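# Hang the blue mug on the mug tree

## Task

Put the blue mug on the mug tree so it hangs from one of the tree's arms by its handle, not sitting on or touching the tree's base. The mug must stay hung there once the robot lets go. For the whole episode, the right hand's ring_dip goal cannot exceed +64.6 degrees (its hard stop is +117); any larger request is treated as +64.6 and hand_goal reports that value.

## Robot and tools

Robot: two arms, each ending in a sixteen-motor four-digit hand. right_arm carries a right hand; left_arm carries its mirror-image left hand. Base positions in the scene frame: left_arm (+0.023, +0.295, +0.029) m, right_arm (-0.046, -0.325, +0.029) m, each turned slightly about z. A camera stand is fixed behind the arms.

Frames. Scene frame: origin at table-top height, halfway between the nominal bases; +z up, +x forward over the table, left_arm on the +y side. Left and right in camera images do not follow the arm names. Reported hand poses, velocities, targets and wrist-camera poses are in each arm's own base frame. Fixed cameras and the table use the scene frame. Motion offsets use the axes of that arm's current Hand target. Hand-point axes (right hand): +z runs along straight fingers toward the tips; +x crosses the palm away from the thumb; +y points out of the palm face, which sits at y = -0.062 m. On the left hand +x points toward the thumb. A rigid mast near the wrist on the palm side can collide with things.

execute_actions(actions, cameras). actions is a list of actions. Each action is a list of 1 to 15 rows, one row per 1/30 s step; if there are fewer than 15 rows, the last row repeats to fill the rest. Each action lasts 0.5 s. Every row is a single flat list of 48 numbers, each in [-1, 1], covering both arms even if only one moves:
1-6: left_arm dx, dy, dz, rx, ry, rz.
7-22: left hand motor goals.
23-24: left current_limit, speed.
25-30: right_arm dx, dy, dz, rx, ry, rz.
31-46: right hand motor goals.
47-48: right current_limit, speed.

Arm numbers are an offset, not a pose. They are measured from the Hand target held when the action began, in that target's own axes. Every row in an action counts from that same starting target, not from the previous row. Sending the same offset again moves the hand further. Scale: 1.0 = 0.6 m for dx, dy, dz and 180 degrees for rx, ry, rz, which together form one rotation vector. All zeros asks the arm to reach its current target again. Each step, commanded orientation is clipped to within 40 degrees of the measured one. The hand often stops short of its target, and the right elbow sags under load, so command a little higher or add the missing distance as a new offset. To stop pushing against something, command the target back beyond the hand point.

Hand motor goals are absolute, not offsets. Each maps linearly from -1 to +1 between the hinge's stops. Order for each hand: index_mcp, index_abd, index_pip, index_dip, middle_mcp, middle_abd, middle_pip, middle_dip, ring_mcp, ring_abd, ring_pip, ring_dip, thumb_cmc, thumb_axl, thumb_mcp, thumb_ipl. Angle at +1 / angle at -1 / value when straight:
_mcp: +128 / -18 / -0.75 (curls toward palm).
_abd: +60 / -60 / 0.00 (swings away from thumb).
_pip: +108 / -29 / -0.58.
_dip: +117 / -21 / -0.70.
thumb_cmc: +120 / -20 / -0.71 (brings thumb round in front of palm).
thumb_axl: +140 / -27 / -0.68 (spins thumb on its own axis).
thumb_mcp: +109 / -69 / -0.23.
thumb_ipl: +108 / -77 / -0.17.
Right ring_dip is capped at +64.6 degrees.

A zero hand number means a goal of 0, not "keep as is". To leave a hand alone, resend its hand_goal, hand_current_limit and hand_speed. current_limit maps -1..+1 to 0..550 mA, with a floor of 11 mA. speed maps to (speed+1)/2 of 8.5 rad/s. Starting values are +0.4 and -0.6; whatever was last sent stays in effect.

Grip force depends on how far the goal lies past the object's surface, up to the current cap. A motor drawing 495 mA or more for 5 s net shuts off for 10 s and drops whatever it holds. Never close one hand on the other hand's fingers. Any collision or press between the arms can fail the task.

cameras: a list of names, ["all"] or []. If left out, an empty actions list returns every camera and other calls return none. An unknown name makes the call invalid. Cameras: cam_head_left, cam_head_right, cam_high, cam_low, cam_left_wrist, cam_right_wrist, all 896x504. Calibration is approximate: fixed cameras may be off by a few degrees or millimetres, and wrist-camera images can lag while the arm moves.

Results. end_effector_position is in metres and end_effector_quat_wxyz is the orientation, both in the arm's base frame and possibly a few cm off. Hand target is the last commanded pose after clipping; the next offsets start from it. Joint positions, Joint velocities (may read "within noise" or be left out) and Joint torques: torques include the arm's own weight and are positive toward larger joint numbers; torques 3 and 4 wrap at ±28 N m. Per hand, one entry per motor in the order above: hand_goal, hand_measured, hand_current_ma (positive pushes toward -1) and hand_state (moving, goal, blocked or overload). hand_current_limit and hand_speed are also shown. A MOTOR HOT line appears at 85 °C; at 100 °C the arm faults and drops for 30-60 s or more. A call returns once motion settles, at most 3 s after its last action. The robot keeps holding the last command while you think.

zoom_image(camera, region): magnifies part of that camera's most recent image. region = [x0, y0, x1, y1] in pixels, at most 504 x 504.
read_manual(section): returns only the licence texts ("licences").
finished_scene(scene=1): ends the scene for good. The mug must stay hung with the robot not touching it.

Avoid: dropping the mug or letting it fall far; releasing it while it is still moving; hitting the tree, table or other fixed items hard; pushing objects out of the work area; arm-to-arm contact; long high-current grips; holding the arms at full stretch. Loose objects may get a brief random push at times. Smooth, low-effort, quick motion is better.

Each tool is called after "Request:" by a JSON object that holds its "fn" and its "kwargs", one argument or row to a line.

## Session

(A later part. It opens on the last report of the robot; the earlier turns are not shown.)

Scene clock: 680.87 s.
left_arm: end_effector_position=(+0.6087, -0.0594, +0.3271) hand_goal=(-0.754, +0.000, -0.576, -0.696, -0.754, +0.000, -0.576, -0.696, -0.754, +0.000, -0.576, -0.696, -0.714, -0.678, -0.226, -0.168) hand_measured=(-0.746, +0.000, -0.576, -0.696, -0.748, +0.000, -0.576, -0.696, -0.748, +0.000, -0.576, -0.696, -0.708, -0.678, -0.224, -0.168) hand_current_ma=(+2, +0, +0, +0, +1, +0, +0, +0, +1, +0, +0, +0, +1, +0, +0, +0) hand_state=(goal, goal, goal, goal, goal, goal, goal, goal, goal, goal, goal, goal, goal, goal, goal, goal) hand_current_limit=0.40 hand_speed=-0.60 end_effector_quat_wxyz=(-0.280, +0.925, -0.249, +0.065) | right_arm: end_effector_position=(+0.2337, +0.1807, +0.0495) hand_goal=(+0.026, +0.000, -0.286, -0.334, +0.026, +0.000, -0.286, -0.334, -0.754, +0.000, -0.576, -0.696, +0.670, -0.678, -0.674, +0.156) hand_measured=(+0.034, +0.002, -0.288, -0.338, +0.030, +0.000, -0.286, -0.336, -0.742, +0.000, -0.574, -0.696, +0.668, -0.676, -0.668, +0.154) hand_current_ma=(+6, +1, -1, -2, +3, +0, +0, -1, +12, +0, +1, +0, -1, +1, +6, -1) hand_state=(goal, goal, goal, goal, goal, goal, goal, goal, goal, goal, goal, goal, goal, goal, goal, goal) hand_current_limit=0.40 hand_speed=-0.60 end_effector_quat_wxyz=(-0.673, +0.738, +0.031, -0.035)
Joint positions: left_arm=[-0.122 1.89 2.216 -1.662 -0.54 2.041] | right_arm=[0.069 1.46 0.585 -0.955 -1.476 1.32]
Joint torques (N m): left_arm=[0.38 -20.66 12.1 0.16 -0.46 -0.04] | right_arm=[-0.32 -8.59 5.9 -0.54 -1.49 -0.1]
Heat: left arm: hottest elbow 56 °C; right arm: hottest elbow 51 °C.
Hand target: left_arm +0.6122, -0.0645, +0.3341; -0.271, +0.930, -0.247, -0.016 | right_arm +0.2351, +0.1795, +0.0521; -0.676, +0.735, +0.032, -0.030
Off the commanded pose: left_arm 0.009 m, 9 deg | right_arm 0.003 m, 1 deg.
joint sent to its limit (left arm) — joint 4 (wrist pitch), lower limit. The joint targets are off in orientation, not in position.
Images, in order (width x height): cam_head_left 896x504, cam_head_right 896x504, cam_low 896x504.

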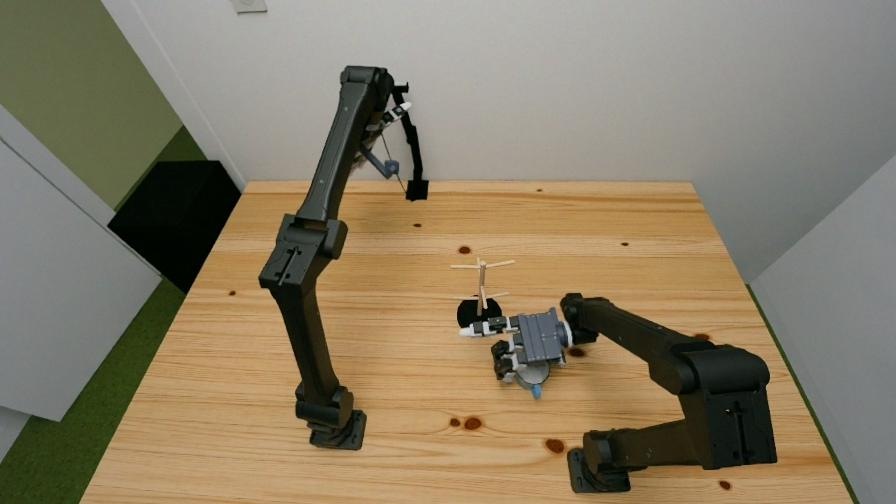

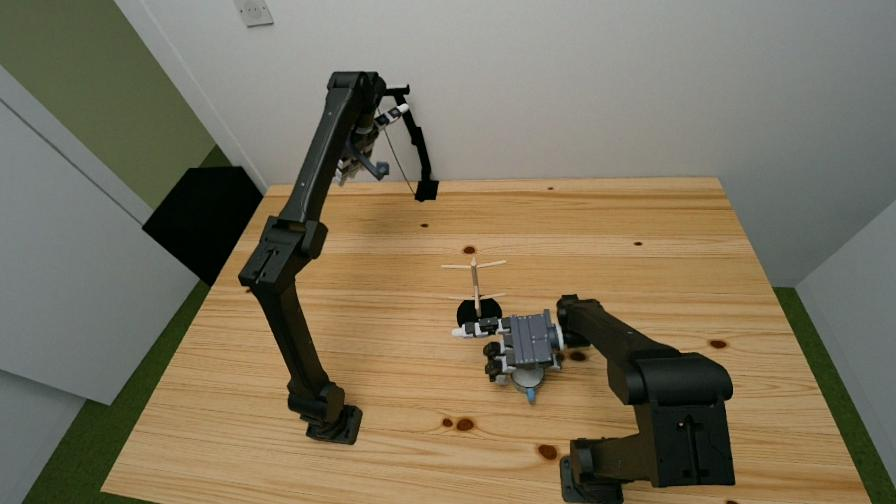

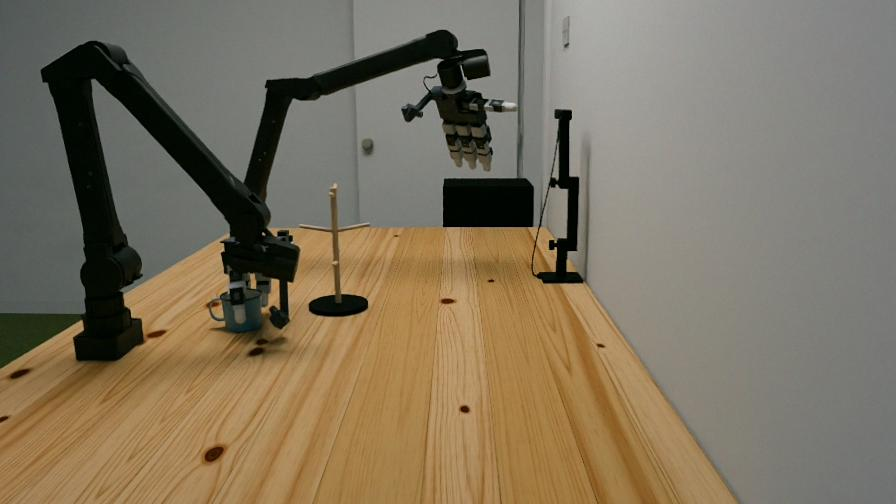

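Request:
{"fn": "execute_actions", "kwargs": {
  "actions": [
    [[0,0,0,0,0,0,-0.754,0,-0.576,-0.696,-0.754,0,-0.576,-0.696,-0.754,0,-0.576,-0.696,-0.714,-0.678,-0.226,-0.168,0.4,-0.6,-0.015,0,0,0,0,0,0.027,0,-0.285,-0.333,0.027,0,-0.285,-0.333,-0.754,0,-0.576,-0.696,0.671,-0.678,-0.674,0.157,0.4,-0.8]],
    [[0,0,0,0,0,0,-0.754,0,-0.576,-0.696,-0.754,0,-0.576,-0.696,-0.754,0,-0.576,-0.696,-0.714,-0.678,-0.226,-0.168,0.4,-0.6,0,0,0,0,0,0,0.123,0,-0.285,-0.261,0.123,0,-0.285,-0.261,-0.754,0,-0.576,-0.696,0.671,-0.678,-0.472,0.157,0.4,-0.8]],
    [[0,0,0,0,0,0,-0.754,0,-0.576,-0.696,-0.754,0,-0.576,-0.696,-0.754,0,-0.576,-0.696,-0.714,-0.678,-0.226,-0.168,0.4,-0.6,0,0,0,0,0,0,0.2,0,-0.24,-0.22,0.2,0,-0.24,-0.22,-0.754,0,-0.576,-0.696,0.671,-0.678,-0.38,0.18,0.4,-0.8]]
  ],
  "cameras": ["cam_low", "cam_head_right"]
}}

Request:
{"fn": "zoom_image", "kwargs": {
  "camera": "cam_low",
  "region": [170, 230, 310, 360]
}}

Request:
{"fn": "zoom_image", "kwargs": {
  "camera": "cam_head_right",
  "region": [450, 300, 600, 430]
}}

Scene clock: 699.70 s.
left_arm: end_effector_position=(+0.6087, -0.0594, +0.3271) hand_goal=(-0.754, +0.000, -0.576, -0.696, -0.754, +0.000, -0.576, -0.696, -0.754, +0.000, -0.576, -0.696, -0.714, -0.678, -0.226, -0.168) hand_measured=(-0.746, +0.000, -0.576, -0.696, -0.748, +0.000, -0.576, -0.696, -0.748, +0.000, -0.576, -0.696, -0.708, -0.678, -0.224, -0.168) hand_current_ma=(+2, +0, +0, +0, +1, +0, +0, +0, +1, +0, +0, +0, +1, +0, +0, +0) hand_state=(goal, goal, goal, goal, goal, goal, goal, goal, goal, goal, goal, goal, goal, goal, goal, goal) hand_current_limit=0.40 hand_speed=-0.60 end_effector_quat_wxyz=(-0.280, +0.925, -0.249, +0.065) | right_arm: end_effector_position=(+0.2238, +0.1801, +0.0493) hand_goal=(+0.200, +0.000, -0.240, -0.220, +0.200, +0.000, -0.240, -0.220, -0.754, +0.000, -0.576, -0.696, +0.670, -0.678, -0.380, +0.180) hand_measured=(+0.122, +0.002, -0.284, -0.256, +0.128, +0.000, -0.278, -0.246, -0.742, +0.000, -0.574, -0.696, +0.668, -0.676, -0.462, +0.162) hand_current_ma=(-211, +1, -84, -59, -186, +0, -65, -38, +12, +0, +1, +0, -1, +1, -298, -35) hand_state=(blocked, goal, blocked, blocked, blocked, goal, blocked, blocked, goal, goal, goal, goal, goal, goal, blocked, goal) hand_current_limit=0.40 hand_speed=-0.80 end_effector_quat_wxyz=(-0.674, +0.737, +0.033, -0.035)
Joint positions: left_arm=[-0.122 1.89 2.216 -1.662 -0.54 2.041] | right_arm=[0.069 1.446 0.565 -0.984 -1.477 1.281]
Joint torques (N m): left_arm=[0.38 -20.66 12.08 0.13 -0.45 -0.04] | right_arm=[-0.15 -7.65 6.04 -0.87 -1.4 -0.07]
Heat: left arm: hottest elbow 57 °C; right arm: hottest elbow 49 °C.
Hand target: left_arm +0.6122, -0.0645, +0.3341; -0.271, +0.930, -0.247, -0.016 | right_arm +0.2260, +0.1787, +0.0521; -0.676, +0.735, +0.032, -0.030
Off the commanded pose: left_arm 0.009 m, 9 deg | right_arm 0.004 m, 1 deg.
joint sent to its limit (left arm) — joint 4 (wrist pitch), lower limit. The joint targets are off in orientation, not in position.
Images, in order (width x height): cam_head_right 896x504, cam_low 896x504.

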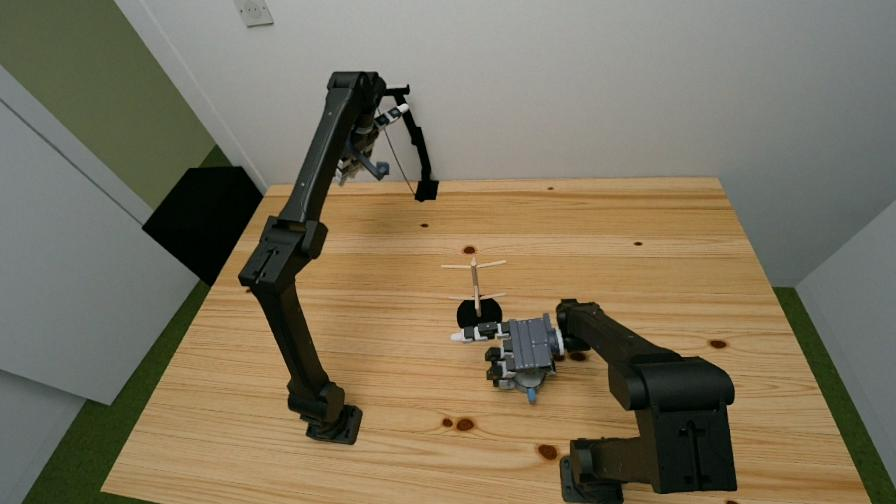

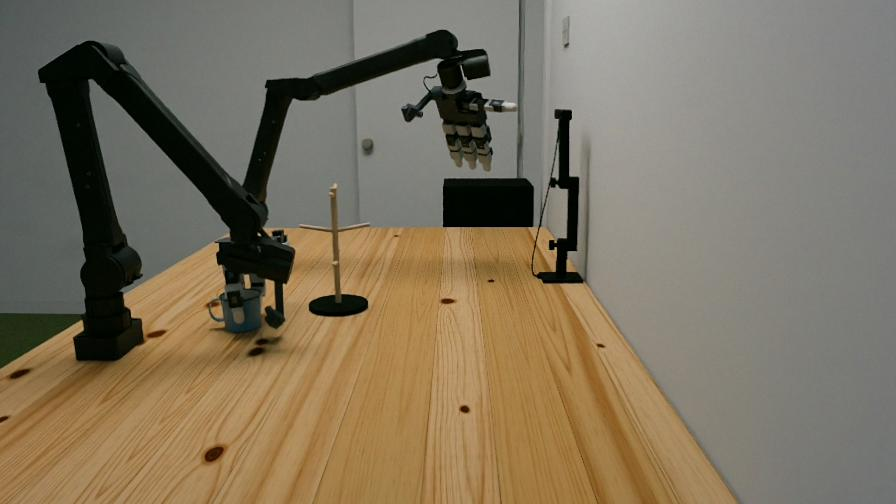

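Scaled by 3.600 from the camera's 896x504 image, which has a finer 1280x720 frame.

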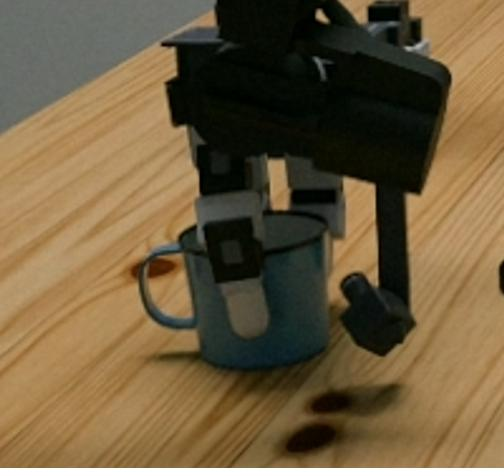

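Scaled by 3.360 from the camera's 896x504 image, which has a finer 1280x720 frame.

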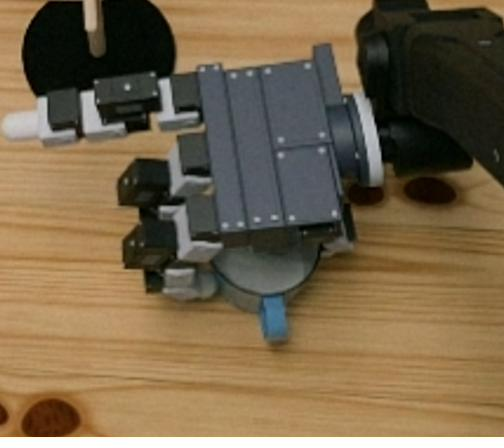

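Request:
{"fn": "execute_actions", "kwargs": {
  "actions": [
    [[0,0,0,0,0,0,-0.754,0,-0.576,-0.696,-0.754,0,-0.576,-0.696,-0.754,0,-0.576,-0.696,-0.714,-0.678,-0.226,-0.168,0.4,-0.6,0,0,0,0,0,0,0.07,0,-0.285,-0.3,0.07,0,-0.285,-0.3,-0.754,0,-0.576,-0.696,0.671,-0.678,-0.56,0.157,0.4,-0.6]],
    [[0,0,0,0,0,0,-0.754,0,-0.576,-0.696,-0.754,0,-0.576,-0.696,-0.754,0,-0.576,-0.696,-0.714,-0.678,-0.226,-0.168,0.4,-0.6,-0.0117,0.003,0,0,0,0,0.07,0,-0.285,-0.3,0.07,0,-0.285,-0.3,-0.754,0,-0.576,-0.696,0.671,-0.678,-0.56,0.157,0.4,-0.6]],
    [[0,0,0,0,0,0,-0.754,0,-0.576,-0.696,-0.754,0,-0.576,-0.696,-0.754,0,-0.576,-0.696,-0.714,-0.678,-0.226,-0.168,0.4,-0.6,0,0,0,0,0,0,0.15,0,-0.285,-0.25,0.15,0,-0.285,-0.25,-0.754,0,-0.576,-0.696,0.671,-0.678,-0.44,0.17,0.4,-0.8]],
    [[0,0,0,0,0,0,-0.754,0,-0.576,-0.696,-0.754,0,-0.576,-0.696,-0.754,0,-0.576,-0.696,-0.714,-0.678,-0.226,-0.168,0.4,-0.6,0,0,0,0,0,0,0.28,0,-0.24,-0.2,0.28,0,-0.24,-0.2,-0.754,0,-0.576,-0.696,0.671,-0.678,-0.3,0.22,0.5,-0.8]],
    [[0,0,0,0,0,0,-0.754,0,-0.576,-0.696,-0.754,0,-0.576,-0.696,-0.754,0,-0.576,-0.696,-0.714,-0.678,-0.226,-0.168,0.4,-0.6,0,0,0,0,0,0,0.28,0,-0.24,-0.2,0.28,0,-0.24,-0.2,-0.754,0,-0.576,-0.696,0.671,-0.678,-0.3,0.22,0.5,-0.8]]
  ],
  "cameras": ["cam_low", "cam_head_right"]
}}

Request:
{"fn": "zoom_image", "kwargs": {
  "camera": "cam_low",
  "region": [170, 230, 310, 360]
}}

Request:
{"fn": "zoom_image", "kwargs": {
  "camera": "cam_head_right",
  "region": [450, 300, 600, 430]
}}

Scene clock: 717.10 s.
left_arm: end_effector_position=(+0.6087, -0.0594, +0.3271) hand_goal=(-0.754, +0.000, -0.576, -0.696, -0.754, +0.000, -0.576, -0.696, -0.754, +0.000, -0.576, -0.696, -0.714, -0.678, -0.226, -0.168) hand_measured=(-0.746, +0.000, -0.576, -0.696, -0.748, +0.000, -0.576, -0.696, -0.748, +0.000, -0.576, -0.696, -0.708, -0.678, -0.224, -0.168) hand_current_ma=(+2, +0, +0, +0, +1, +0, +0, +0, +1, +0, +0, +0, +1, +0, +0, +0) hand_state=(goal, goal, goal, goal, goal, goal, goal, goal, goal, goal, goal, goal, goal, goal, goal, goal) hand_current_limit=0.40 hand_speed=-0.60 end_effector_quat_wxyz=(-0.280, +0.925, -0.249, +0.065) | right_arm: end_effector_position=(+0.2176, +0.1797, +0.0473) hand_goal=(+0.280, +0.000, -0.240, -0.200, +0.280, +0.000, -0.240, -0.200, -0.754, +0.000, -0.576, -0.696, +0.670, -0.678, -0.300, +0.220) hand_measured=(+0.144, +0.002, -0.290, -0.242, +0.132, +0.002, -0.298, -0.242, -0.742, +0.000, -0.574, -0.696, +0.670, -0.676, -0.470, +0.172) hand_current_ma=(-413, +0, -100, -74, -413, +1, -121, -76, +12, +0, +1, +0, +0, +1, -412, -142) hand_state=(blocked, goal, blocked, blocked, blocked, goal, blocked, blocked, goal, goal, goal, goal, goal, goal, blocked, blocked) hand_current_limit=0.50 hand_speed=-0.80 end_effector_quat_wxyz=(-0.674, +0.737, +0.031, -0.037)
Joint positions: left_arm=[-0.122 1.89 2.216 -1.662 -0.54 2.041] | right_arm=[0.069 1.443 0.551 -0.989 -1.478 1.272]
Joint torques (N m): left_arm=[0.44 -20.66 12.1 0.16 -0.46 -0.04] | right_arm=[-0.91 -8.18 5.67 -0.66 -1.39 -0.11]
Heat: left arm: hottest elbow 57 °C; right arm: hottest elbow 48 °C.
Hand target: left_arm +0.6122, -0.0645, +0.3341; -0.271, +0.930, -0.247, -0.016 | right_arm +0.2192, +0.1779, +0.0504; -0.676, +0.735, +0.032, -0.030
Off the commanded pose: left_arm 0.009 m, 9 deg | right_arm 0.004 m, 1 deg.
joint sent to its limit (left arm) — joint 4 (wrist pitch), lower limit. The joint targets are off in orientation, not in position.
Images, in order (width x height): cam_head_right 896x504, cam_low 896x504.

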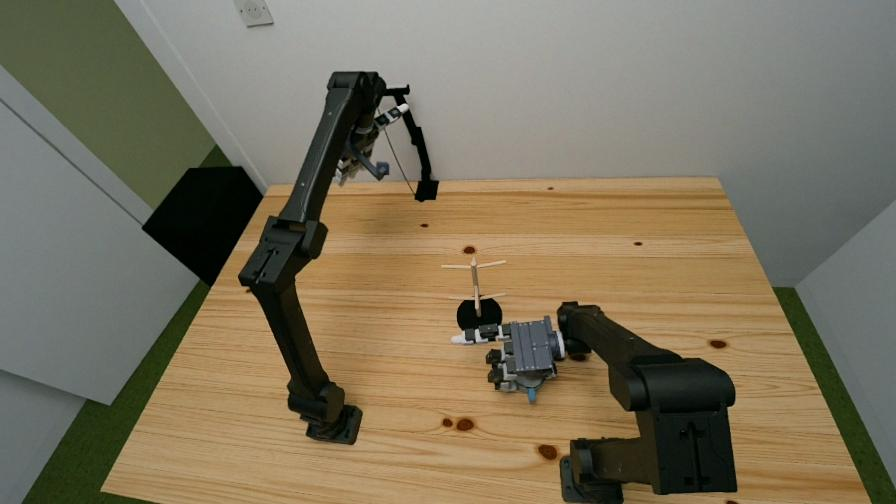

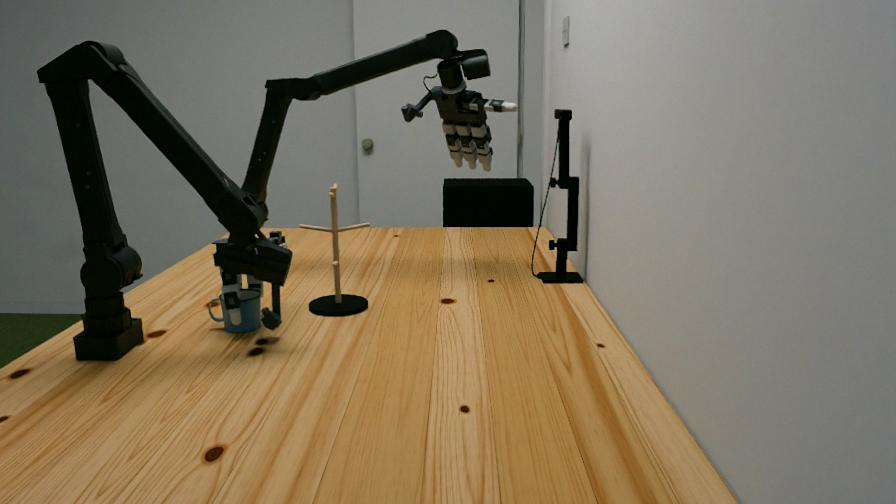

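Scaled by 3.600 from the camera's 896x504 image, which has a finer 1280x720 frame.

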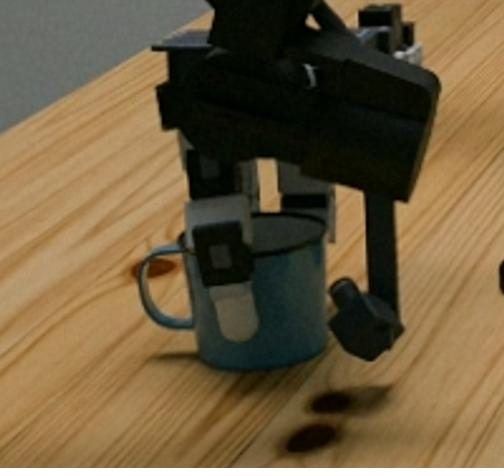

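Scaled by 3.360 from the camera's 896x504 image, which has a finer 1280x720 frame.

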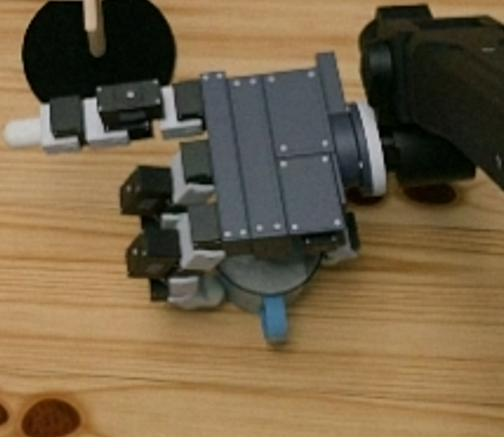

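Request:
{"fn": "execute_actions", "kwargs": {
  "actions": [
    [[0,0,0,0,0,0,-0.754,0,-0.576,-0.696,-0.754,0,-0.576,-0.696,-0.754,0,-0.576,-0.696,-0.714,-0.678,-0.226,-0.168,0.4,-0.6,0,-0.05,-0.0042,0,0,0,0.28,0,-0.24,-0.2,0.28,0,-0.24,-0.2,-0.754,0,-0.576,-0.696,0.671,-0.678,-0.3,0.22,0.5,-0.8]],
    [[0,0,0,0,0,0,-0.754,0,-0.576,-0.696,-0.754,0,-0.576,-0.696,-0.754,0,-0.576,-0.696,-0.714,-0.678,-0.226,-0.168,0.4,-0.6,0,-0.0664,-0.0056,0,0,0,0.28,0,-0.24,-0.2,0.28,0,-0.24,-0.2,-0.754,0,-0.576,-0.696,0.671,-0.678,-0.3,0.22,0.5,-0.8]],
    [[0,0,0,0,0,0,-0.754,0,-0.576,-0.696,-0.754,0,-0.576,-0.696,-0.754,0,-0.576,-0.696,-0.714,-0.678,-0.226,-0.168,0.4,-0.6,0,-0.0664,-0.0056,0,0,0,0.28,0,-0.24,-0.2,0.28,0,-0.24,-0.2,-0.754,0,-0.576,-0.696,0.671,-0.678,-0.3,0.22,0.5,-0.8]]
  ],
  "cameras": ["cam_low", "cam_head_right"]
}}

Request:
{"fn": "zoom_image", "kwargs": {
  "camera": "cam_low",
  "region": [160, 190, 340, 350]
}}

Scene clock: 727.40 s.
left_arm: end_effector_position=(+0.6087, -0.0594, +0.3271) hand_goal=(-0.754, +0.000, -0.576, -0.696, -0.754, +0.000, -0.576, -0.696, -0.754, +0.000, -0.576, -0.696, -0.714, -0.678, -0.226, -0.168) hand_measured=(-0.746, +0.000, -0.576, -0.696, -0.748, +0.000, -0.576, -0.696, -0.748, +0.000, -0.576, -0.696, -0.708, -0.678, -0.224, -0.168) hand_current_ma=(+2, +0, +0, +0, +1, +0, +0, +0, +1, +0, +0, +0, +1, +0, +0, +0) hand_state=(goal, goal, goal, goal, goal, goal, goal, goal, goal, goal, goal, goal, goal, goal, goal, goal) hand_current_limit=0.40 hand_speed=-0.60 end_effector_quat_wxyz=(-0.280, +0.925, -0.249, +0.065) | right_arm: end_effector_position=(+0.2023, +0.1787, +0.1440) hand_goal=(+0.280, +0.000, -0.240, -0.200, +0.280, +0.000, -0.240, -0.200, -0.754, +0.000, -0.576, -0.696, +0.670, -0.678, -0.300, +0.220) hand_measured=(+0.146, +0.002, -0.290, -0.242, +0.132, +0.002, -0.298, -0.242, -0.742, +0.000, -0.574, -0.696, +0.670, -0.676, -0.470, +0.172) hand_current_ma=(-413, +0, -100, -74, -412, +1, -121, -76, +12, +0, +1, +0, +0, +1, -412, -142) hand_state=(blocked, goal, blocked, blocked, blocked, goal, blocked, blocked, goal, goal, goal, goal, goal, goal, blocked, blocked) hand_current_limit=0.50 hand_speed=-0.80 end_effector_quat_wxyz=(-0.673, +0.738, +0.021, -0.044)
Joint positions: left_arm=[-0.122 1.89 2.216 -1.662 -0.54 2.041] | right_arm=[0.069 1.161 0.639 -1.323 -1.478 1.332]
Joint torques (N m): left_arm=[0.38 -20.66 12.1 0.16 -0.46 -0.04] | right_arm=[-0.32 -5.89 12.15 -0.8 -1.35 0.05]
Heat: left arm: hottest elbow 57 °C; right arm: hottest elbow 47 °C.
Hand target: left_arm +0.6122, -0.0645, +0.3341; -0.271, +0.930, -0.247, -0.016 | right_arm +0.2192, +0.1779, +0.1604; -0.676, +0.735, +0.032, -0.030
Off the commanded pose: left_arm 0.009 m, 9 deg | right_arm 0.024 m, 2 deg.
joint sent to its limit (left arm) — joint 4 (wrist pitch), lower limit. The joint targets are off in orientation, not in position.
Images, in order (width x height): cam_head_right 896x504, cam_low 896x504.

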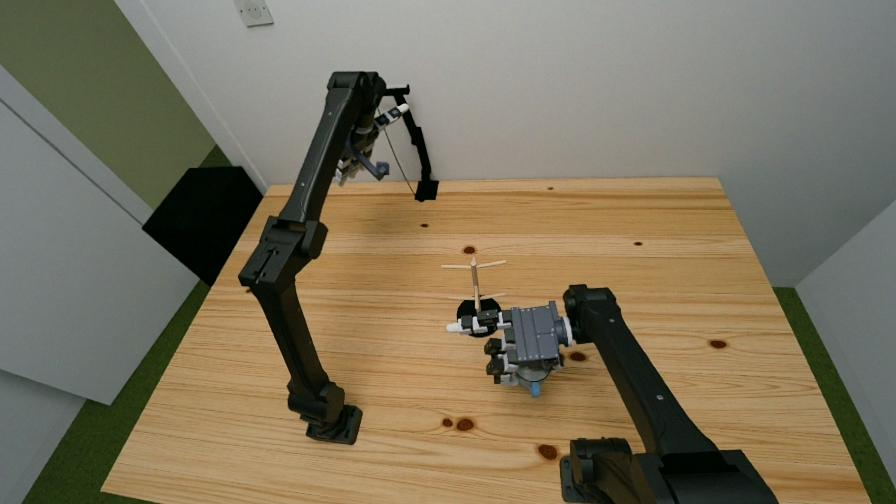

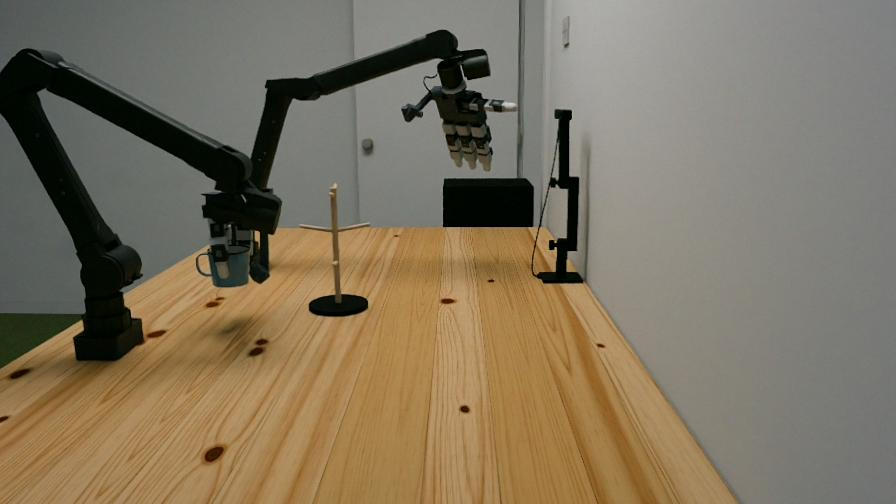

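Scaled by 2.800 from the camera's 896x504 image, which has a finer 1280x720 frame.

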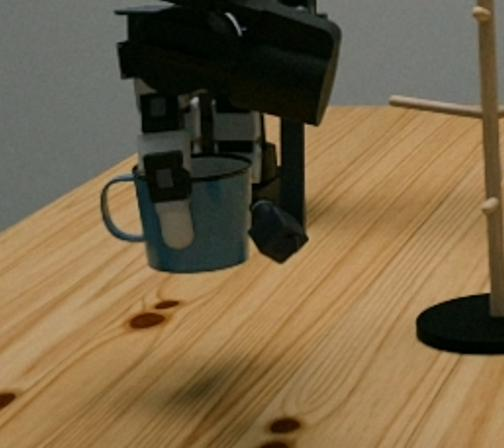

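Request:
{"fn": "execute_actions", "kwargs": {
  "actions": [
    [[0,0,0,0,0,0,-0.754,0,-0.576,-0.696,-0.754,0,-0.576,-0.696,-0.754,0,-0.576,-0.696,-0.714,-0.678,-0.226,-0.168,0.4,-0.6,0,-0.0997,-0.0083,0,0,0,0.28,0,-0.24,-0.2,0.28,0,-0.24,-0.2,-0.754,0,-0.576,-0.696,0.671,-0.678,-0.3,0.22,0.5,-0.8]],
    [[0,0,0,0,0,0,-0.754,0,-0.576,-0.696,-0.754,0,-0.576,-0.696,-0.754,0,-0.576,-0.696,-0.714,-0.678,-0.226,-0.168,0.4,-0.6,0,-0.0997,-0.0083,0,0,0,0.28,0,-0.24,-0.2,0.28,0,-0.24,-0.2,-0.754,0,-0.576,-0.696,0.671,-0.678,-0.3,0.22,0.5,-0.8]],
    [[0,0,0,0,0,0,-0.754,0,-0.576,-0.696,-0.754,0,-0.576,-0.696,-0.754,0,-0.576,-0.696,-0.714,-0.678,-0.226,-0.168,0.4,-0.6,0.1032,0.005,-0.0602,-0.02,0.0316,0.0027,0.28,0,-0.24,-0.2,0.28,0,-0.24,-0.2,-0.754,0,-0.576,-0.696,0.671,-0.678,-0.3,0.22,0.5,-0.8]],
    [[0,0,0,0,0,0,-0.754,0,-0.576,-0.696,-0.754,0,-0.576,-0.696,-0.754,0,-0.576,-0.696,-0.714,-0.678,-0.226,-0.168,0.4,-0.6,0.1088,0.0073,-0.0492,-0.02,0.0316,0.0027,0.28,0,-0.24,-0.2,0.28,0,-0.24,-0.2,-0.754,0,-0.576,-0.696,0.671,-0.678,-0.3,0.22,0.5,-0.8]]
  ],
  "cameras": ["cam_low", "cam_head_left"]
}}

Scene clock: 787.40 s.
left_arm: end_effector_position=(+0.6087, -0.0594, +0.3271) hand_goal=(-0.754, +0.000, -0.576, -0.696, -0.754, +0.000, -0.576, -0.696, -0.754, +0.000, -0.576, -0.696, -0.714, -0.678, -0.226, -0.168) hand_measured=(-0.746, +0.000, -0.576, -0.696, -0.748, +0.000, -0.576, -0.696, -0.748, +0.000, -0.576, -0.696, -0.708, -0.678, -0.224, -0.168) hand_current_ma=(+2, +0, +0, +0, +1, +0, +0, +0, +1, +0, +0, +0, +1, +0, +0, +0) hand_state=(goal, goal, goal, goal, goal, goal, goal, goal, goal, goal, goal, goal, goal, goal, goal, goal) hand_current_limit=0.40 hand_speed=-0.60 end_effector_quat_wxyz=(-0.280, +0.925, -0.249, +0.065) | right_arm: end_effector_position=(+0.3357, +0.1179, +0.2595) hand_goal=(+0.280, +0.000, -0.240, -0.200, +0.280, +0.000, -0.240, -0.200, -0.754, +0.000, -0.576, -0.696, +0.670, -0.678, -0.300, +0.220) hand_measured=(+0.146, +0.000, -0.290, -0.242, +0.132, +0.000, -0.298, -0.242, -0.742, +0.000, -0.574, -0.696, +0.670, -0.676, -0.470, +0.172) hand_current_ma=(-412, +0, -100, -74, -412, +0, -121, -75, +12, +0, +1, +0, +0, +1, -412, -142) hand_state=(blocked, goal, blocked, blocked, blocked, goal, blocked, blocked, goal, goal, goal, goal, goal, goal, blocked, blocked) hand_current_limit=0.50 hand_speed=-0.80 end_effector_quat_wxyz=(-0.634, +0.772, -0.050, +0.016)
Joint positions: left_arm=[-0.122 1.89 2.216 -1.662 -0.54 2.041] | right_arm=[-0.106 1.282 1.116 -1.485 -1.373 1.529]
Joint torques (N m): left_arm=[0.38 -20.6 12.11 0.16 -0.46 -0.04] | right_arm=[-0.21 -9.11 14 0.27 -1.07 0.31]
Heat: left arm: hottest elbow 58 °C; right arm: hottest elbow 56 °C.
Hand target: left_arm +0.6122, -0.0645, +0.3341; -0.271, +0.930, -0.247, -0.016 | right_arm +0.3491, +0.1167, +0.2804; -0.629, +0.776, -0.039, +0.039
Off the commanded pose: left_arm 0.009 m, 9 deg | right_arm 0.025 m, 3 deg.
joint sent to its limit (left arm) — joint 4 (wrist pitch), lower limit. The joint targets are off in orientation, not in position.
Images, in order (width x height): cam_head_left 896x504, cam_low 896x504.

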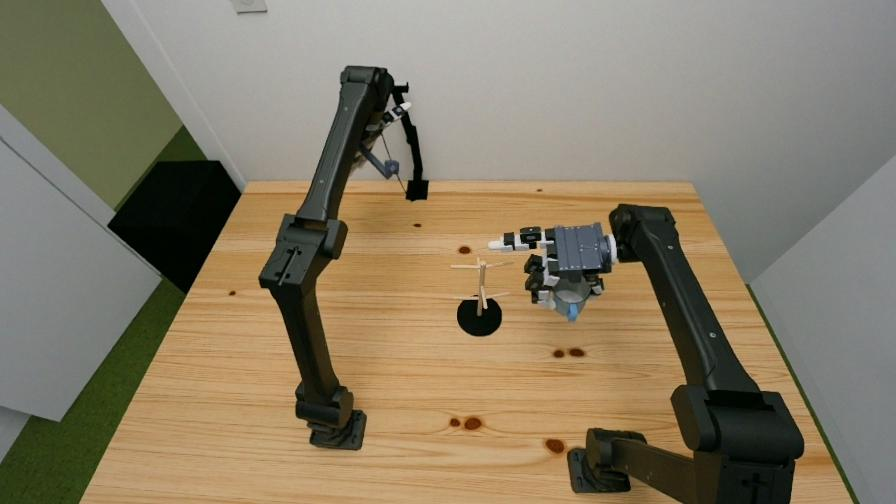

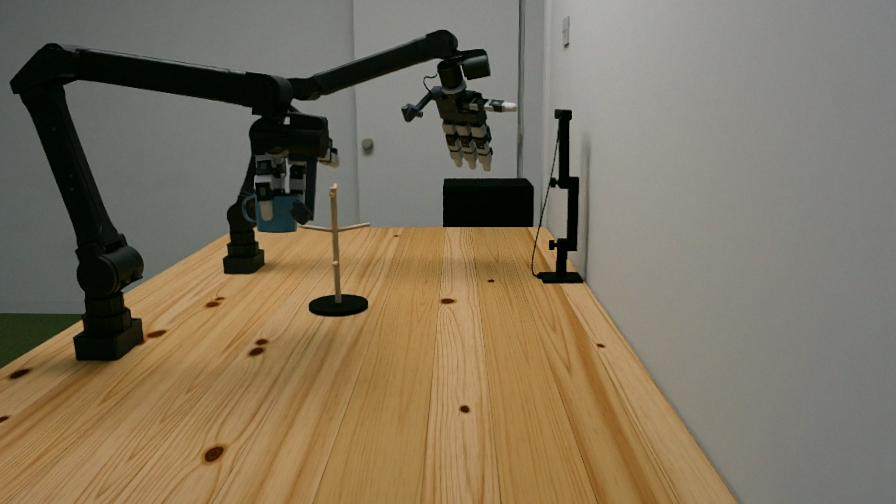

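Request:
{"fn": "execute_actions", "kwargs": {
  "actions": [
    [[0,0,0,0,0,0,-0.754,0,-0.576,-0.696,-0.754,0,-0.576,-0.696,-0.754,0,-0.576,-0.696,-0.714,-0.678,-0.226,-0.168,0.4,-0.6,0.1145,-0.0183,0.0062,0,0,0,0.28,0,-0.24,-0.2,0.28,0,-0.24,-0.2,-0.754,0,-0.576,-0.696,0.671,-0.678,-0.3,0.22,0.5,-0.8]],
    [[0,0,0,0,0,0,-0.754,0,-0.576,-0.696,-0.754,0,-0.576,-0.696,-0.754,0,-0.576,-0.696,-0.714,-0.678,-0.226,-0.168,0.4,-0.6,0.1145,-0.0183,0.0062,0,0,0,0.28,0,-0.24,-0.2,0.28,0,-0.24,-0.2,-0.754,0,-0.576,-0.696,0.671,-0.678,-0.3,0.22,0.5,-0.8]]
  ],
  "cameras": ["cam_low", "cam_head_left", "cam_head_right", "cam_high"]
}}

Request:
{"fn": "zoom_image", "kwargs": {
  "camera": "cam_low",
  "region": [260, 130, 440, 270]
}}

Request:
{"fn": "zoom_image", "kwargs": {
  "camera": "cam_head_left",
  "region": [440, 190, 620, 330]
}}

Request:
{"fn": "zoom_image", "kwargs": {
  "camera": "cam_head_right",
  "region": [430, 190, 610, 330]
}}

Request:
{"fn": "zoom_image", "kwargs": {
  "camera": "cam_high",
  "region": [280, 150, 460, 300]
}}

Scene clock: 797.57 s.
left_arm: end_effector_position=(+0.6087, -0.0594, +0.3271) hand_goal=(-0.754, +0.000, -0.576, -0.696, -0.754, +0.000, -0.576, -0.696, -0.754, +0.000, -0.576, -0.696, -0.714, -0.678, -0.226, -0.168) hand_measured=(-0.746, +0.000, -0.576, -0.696, -0.748, +0.000, -0.576, -0.696, -0.748, +0.000, -0.576, -0.696, -0.708, -0.678, -0.224, -0.168) hand_current_ma=(+2, +0, +0, +0, +1, +0, +0, +0, +1, +0, +0, +0, +1, +0, +0, +0) hand_state=(goal, goal, goal, goal, goal, goal, goal, goal, goal, goal, goal, goal, goal, goal, goal, goal) hand_current_limit=0.40 hand_speed=-0.60 end_effector_quat_wxyz=(-0.280, +0.925, -0.249, +0.065) | right_arm: end_effector_position=(+0.4749, +0.1082, +0.2791) hand_goal=(+0.280, +0.000, -0.240, -0.200, +0.280, +0.000, -0.240, -0.200, -0.754, +0.000, -0.576, -0.696, +0.670, -0.678, -0.300, +0.220) hand_measured=(+0.146, +0.000, -0.290, -0.242, +0.132, +0.000, -0.298, -0.242, -0.742, +0.000, -0.574, -0.696, +0.670, -0.676, -0.470, +0.172) hand_current_ma=(-412, +0, -100, -74, -412, +0, -121, -75, +13, +0, +1, +0, +0, +1, -412, -142) hand_state=(blocked, goal, blocked, blocked, blocked, goal, blocked, blocked, goal, goal, goal, goal, goal, goal, blocked, blocked) hand_current_limit=0.50 hand_speed=-0.80 end_effector_quat_wxyz=(-0.631, +0.774, -0.055, +0.025)
Joint positions: left_arm=[-0.122 1.89 2.216 -1.662 -0.54 2.041] | right_arm=[-0.095 1.597 1.5 -1.398 -1.366 1.679]
Joint torques (N m): left_arm=[0.44 -20.6 12.1 0.14 -0.46 -0.04] | right_arm=[1.03 -14.04 14.68 0.24 -1.06 0.29]
Heat: left arm: hottest elbow 58 °C; right arm: hottest elbow 57 °C.
Hand target: left_arm +0.6122, -0.0645, +0.3341; -0.271, +0.930, -0.247, -0.016 | right_arm +0.4868, +0.1134, +0.3019; -0.628, +0.776, -0.039, +0.039
Off the commanded pose: left_arm 0.009 m, 9 deg | right_arm 0.026 m, 2 deg.
joint sent to its limit (left arm) — joint 4 (wrist pitch), lower limit. The joint targets are off in orientation, not in position.
Images, in order (width x height): cam_head_left 896x504, cam_head_right 896x504, cam_high 896x504, cam_low 896x504.

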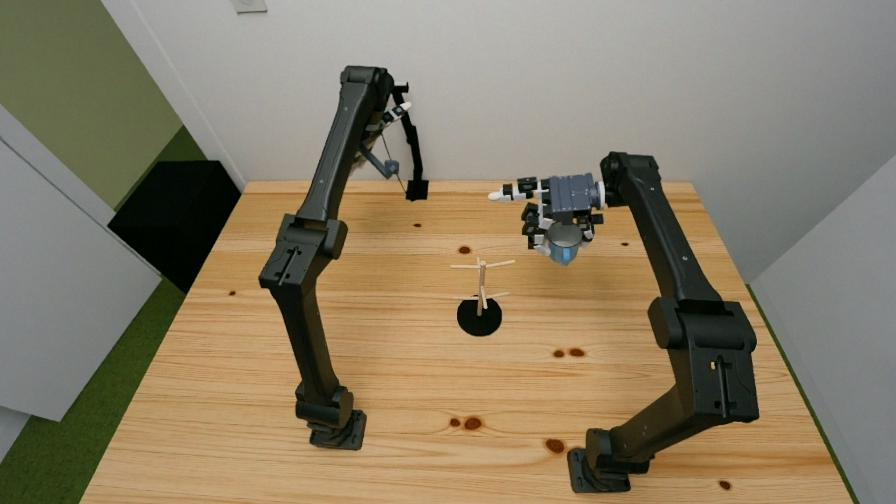

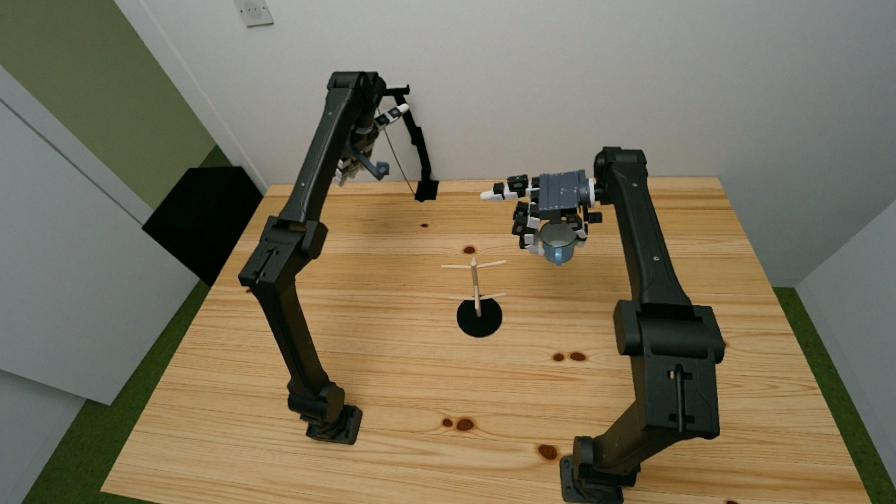

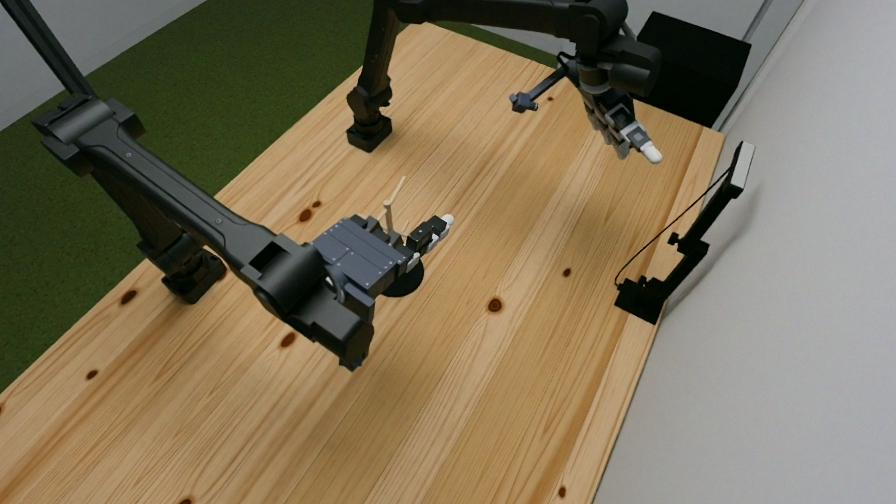

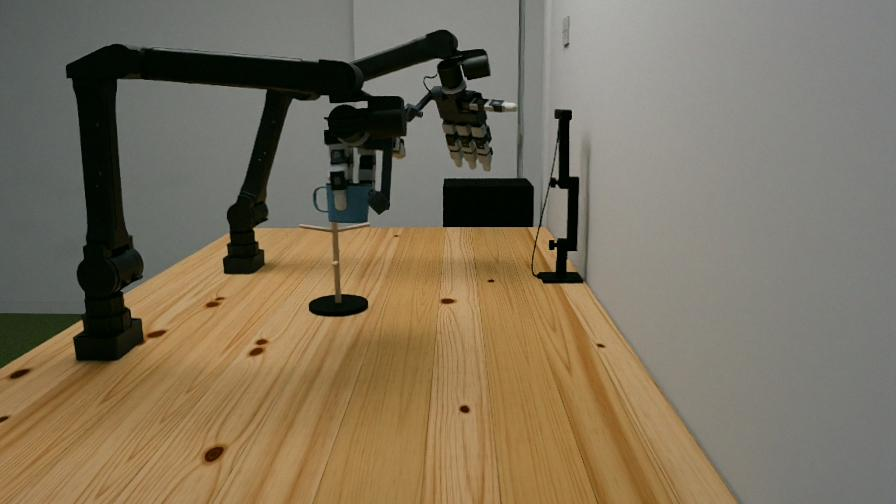

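Scaled by 2.800 from the camera's 896x504 image, which has a finer 1280x720 frame.

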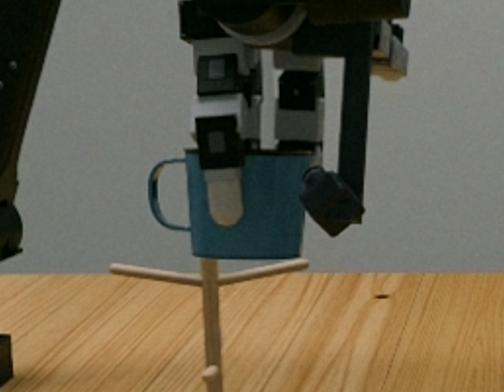

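Scaled by 2.800 from the camera's 896x504 image, which has a finer 1280x720 frame.

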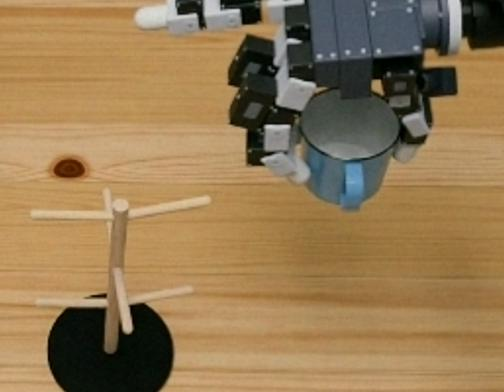

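Scaled by 2.800 from the camera's 896x504 image, which has a finer 1280x720 frame.

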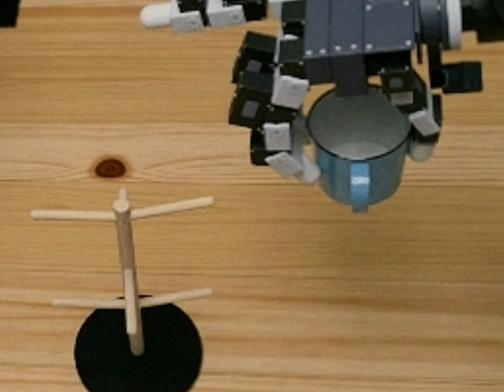

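Scaled by 2.800 from the camera's 896x504 image, which has a finer 1280x720 frame.

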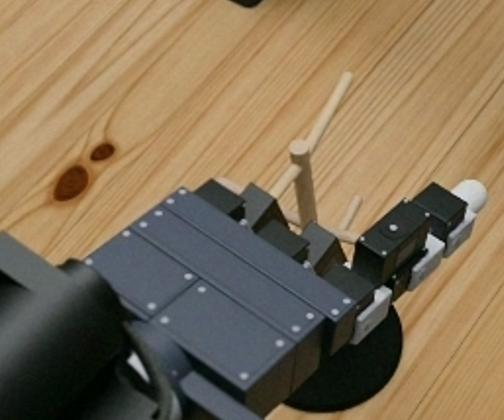

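Request:
{"fn": "execute_actions", "kwargs": {
  "actions": [
    [[0,0,0,0,0,0,-0.754,0,-0.576,-0.696,-0.754,0,-0.576,-0.696,-0.754,0,-0.576,-0.696,-0.714,-0.678,-0.226,-0.168,0.4,-0.6,-0.0125,-0.0137,0.0645,0,0,0,0.28,0,-0.24,-0.2,0.28,0,-0.24,-0.2,-0.754,0,-0.576,-0.696,0.671,-0.678,-0.3,0.22,0.5,-0.8]]
  ],
  "cameras": ["cam_low", "cam_head_left", "cam_head_right"]
}}

Request:
{"fn": "zoom_image", "kwargs": {
  "camera": "cam_low",
  "region": [290, 140, 390, 240]
}}

Request:
{"fn": "zoom_image", "kwargs": {
  "camera": "cam_head_left",
  "region": [460, 200, 600, 310]
}}

Request:
{"fn": "zoom_image", "kwargs": {
  "camera": "cam_head_right",
  "region": [450, 200, 590, 310]
}}

Scene clock: 860.17 s.
left_arm: end_effector_position=(+0.6087, -0.0594, +0.3271) hand_goal=(-0.754, +0.000, -0.576, -0.696, -0.754, +0.000, -0.576, -0.696, -0.754, +0.000, -0.576, -0.696, -0.714, -0.678, -0.226, -0.168) hand_measured=(-0.746, +0.000, -0.576, -0.696, -0.748, +0.000, -0.576, -0.696, -0.748, +0.000, -0.576, -0.696, -0.708, -0.678, -0.224, -0.168) hand_current_ma=(+2, +0, +0, +0, +1, +0, +0, +0, +1, +0, +0, +0, +1, +0, +0, +0) hand_state=(goal, goal, goal, goal, goal, goal, goal, goal, goal, goal, goal, goal, goal, goal, goal, goal) hand_current_limit=0.40 hand_speed=-0.60 end_effector_quat_wxyz=(-0.280, +0.925, -0.249, +0.065) | right_arm: end_effector_position=(+0.4842, +0.1541, +0.2902) hand_goal=(+0.280, +0.000, -0.240, -0.200, +0.280, +0.000, -0.240, -0.200, -0.754, +0.000, -0.576, -0.696, +0.670, -0.678, -0.300, +0.220) hand_measured=(+0.146, +0.000, -0.290, -0.242, +0.132, +0.000, -0.298, -0.242, -0.742, +0.000, -0.574, -0.696, +0.670, -0.676, -0.470, +0.172) hand_current_ma=(-413, +0, -100, -74, -413, +0, -121, -75, +13, +0, +1, +0, +0, +1, -412, -142) hand_state=(blocked, goal, blocked, blocked, blocked, goal, blocked, blocked, goal, goal, goal, goal, goal, goal, blocked, blocked) hand_current_limit=0.50 hand_speed=-0.80 end_effector_quat_wxyz=(-0.629, +0.776, -0.036, +0.022)
Joint positions: left_arm=[-0.122 1.89 2.216 -1.662 -0.54 2.041] | right_arm=[0.002 1.567 1.484 -1.118 -1.346 1.962]
Joint torques (N m): left_arm=[0.44 -20.6 12.1 0.16 -0.45 -0.04] | right_arm=[-0.38 -15.62 10.45 1.02 -0.99 0.31]
Heat: left arm: hottest elbow 59 °C; right arm: hottest elbow 56 °C.
Hand target: left_arm +0.6122, -0.0645, +0.3341; -0.271, +0.930, -0.247, -0.016 | right_arm +0.4837, +0.1534, +0.3018; -0.628, +0.776, -0.039, +0.039
Off the commanded pose: left_arm 0.009 m, 9 deg | right_arm 0.012 m, 2 deg.
joint sent to its limit (left arm) — joint 4 (wrist pitch), lower limit. The joint targets are off in orientation, not in position.
Images, in order (width x height): cam_head_left 896x504, cam_head_right 896x504, cam_low 896x504.

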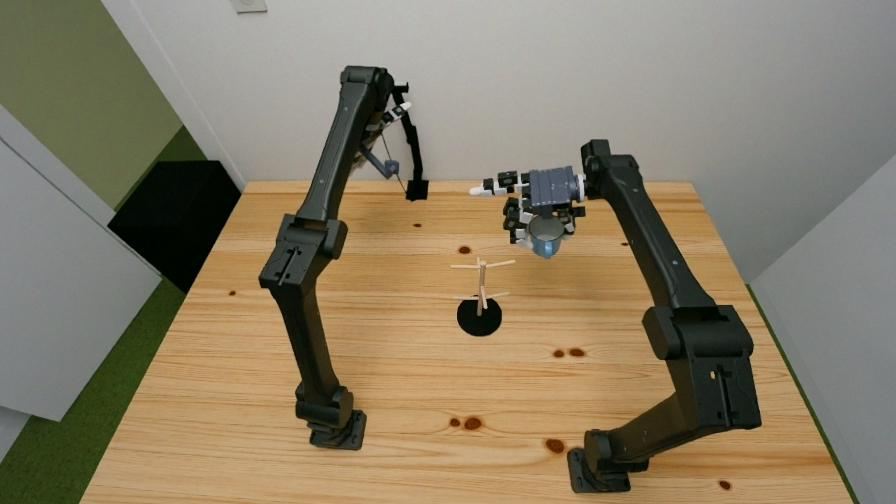

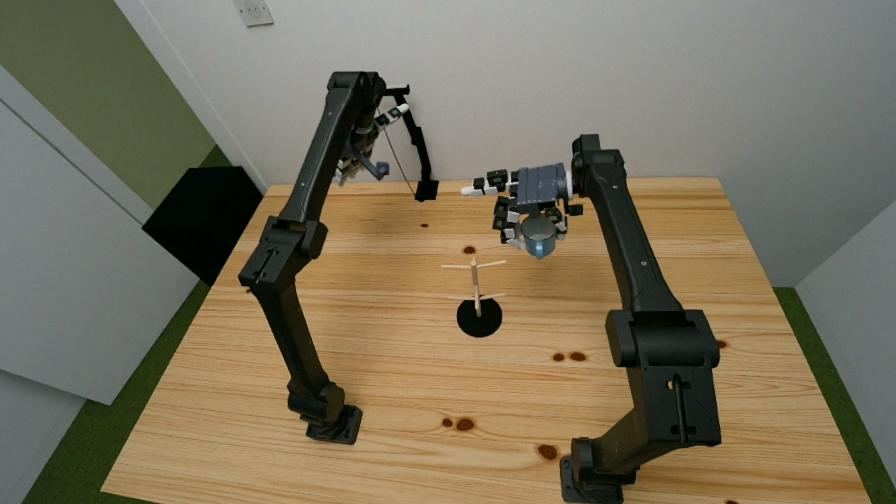

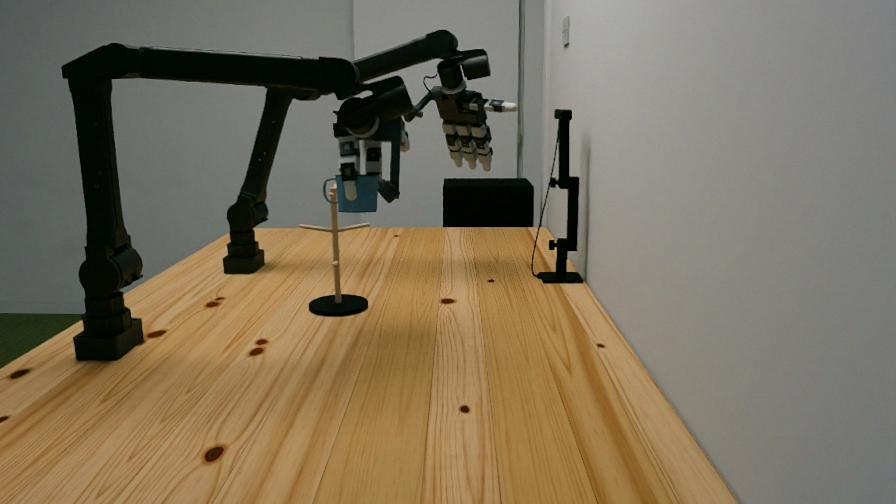

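Scaled by 5.040 from the camera's 896x504 image, which has a finer 1280x720 frame.

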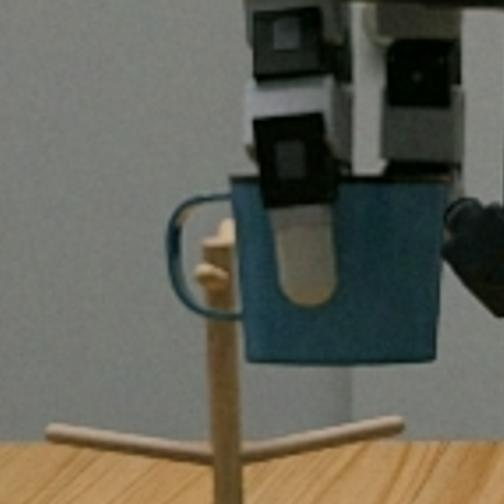

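Scaled by 3.600 from the camera's 896x504 image, which has a finer 1280x720 frame.

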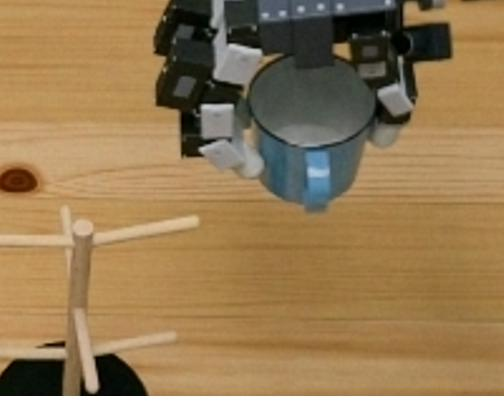

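Scaled by 3.600 from the camera's 896x504 image, which has a finer 1280x720 frame.

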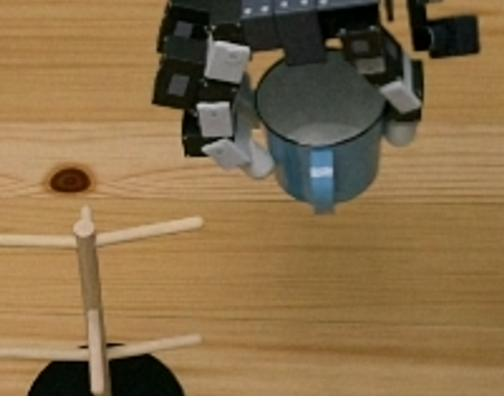

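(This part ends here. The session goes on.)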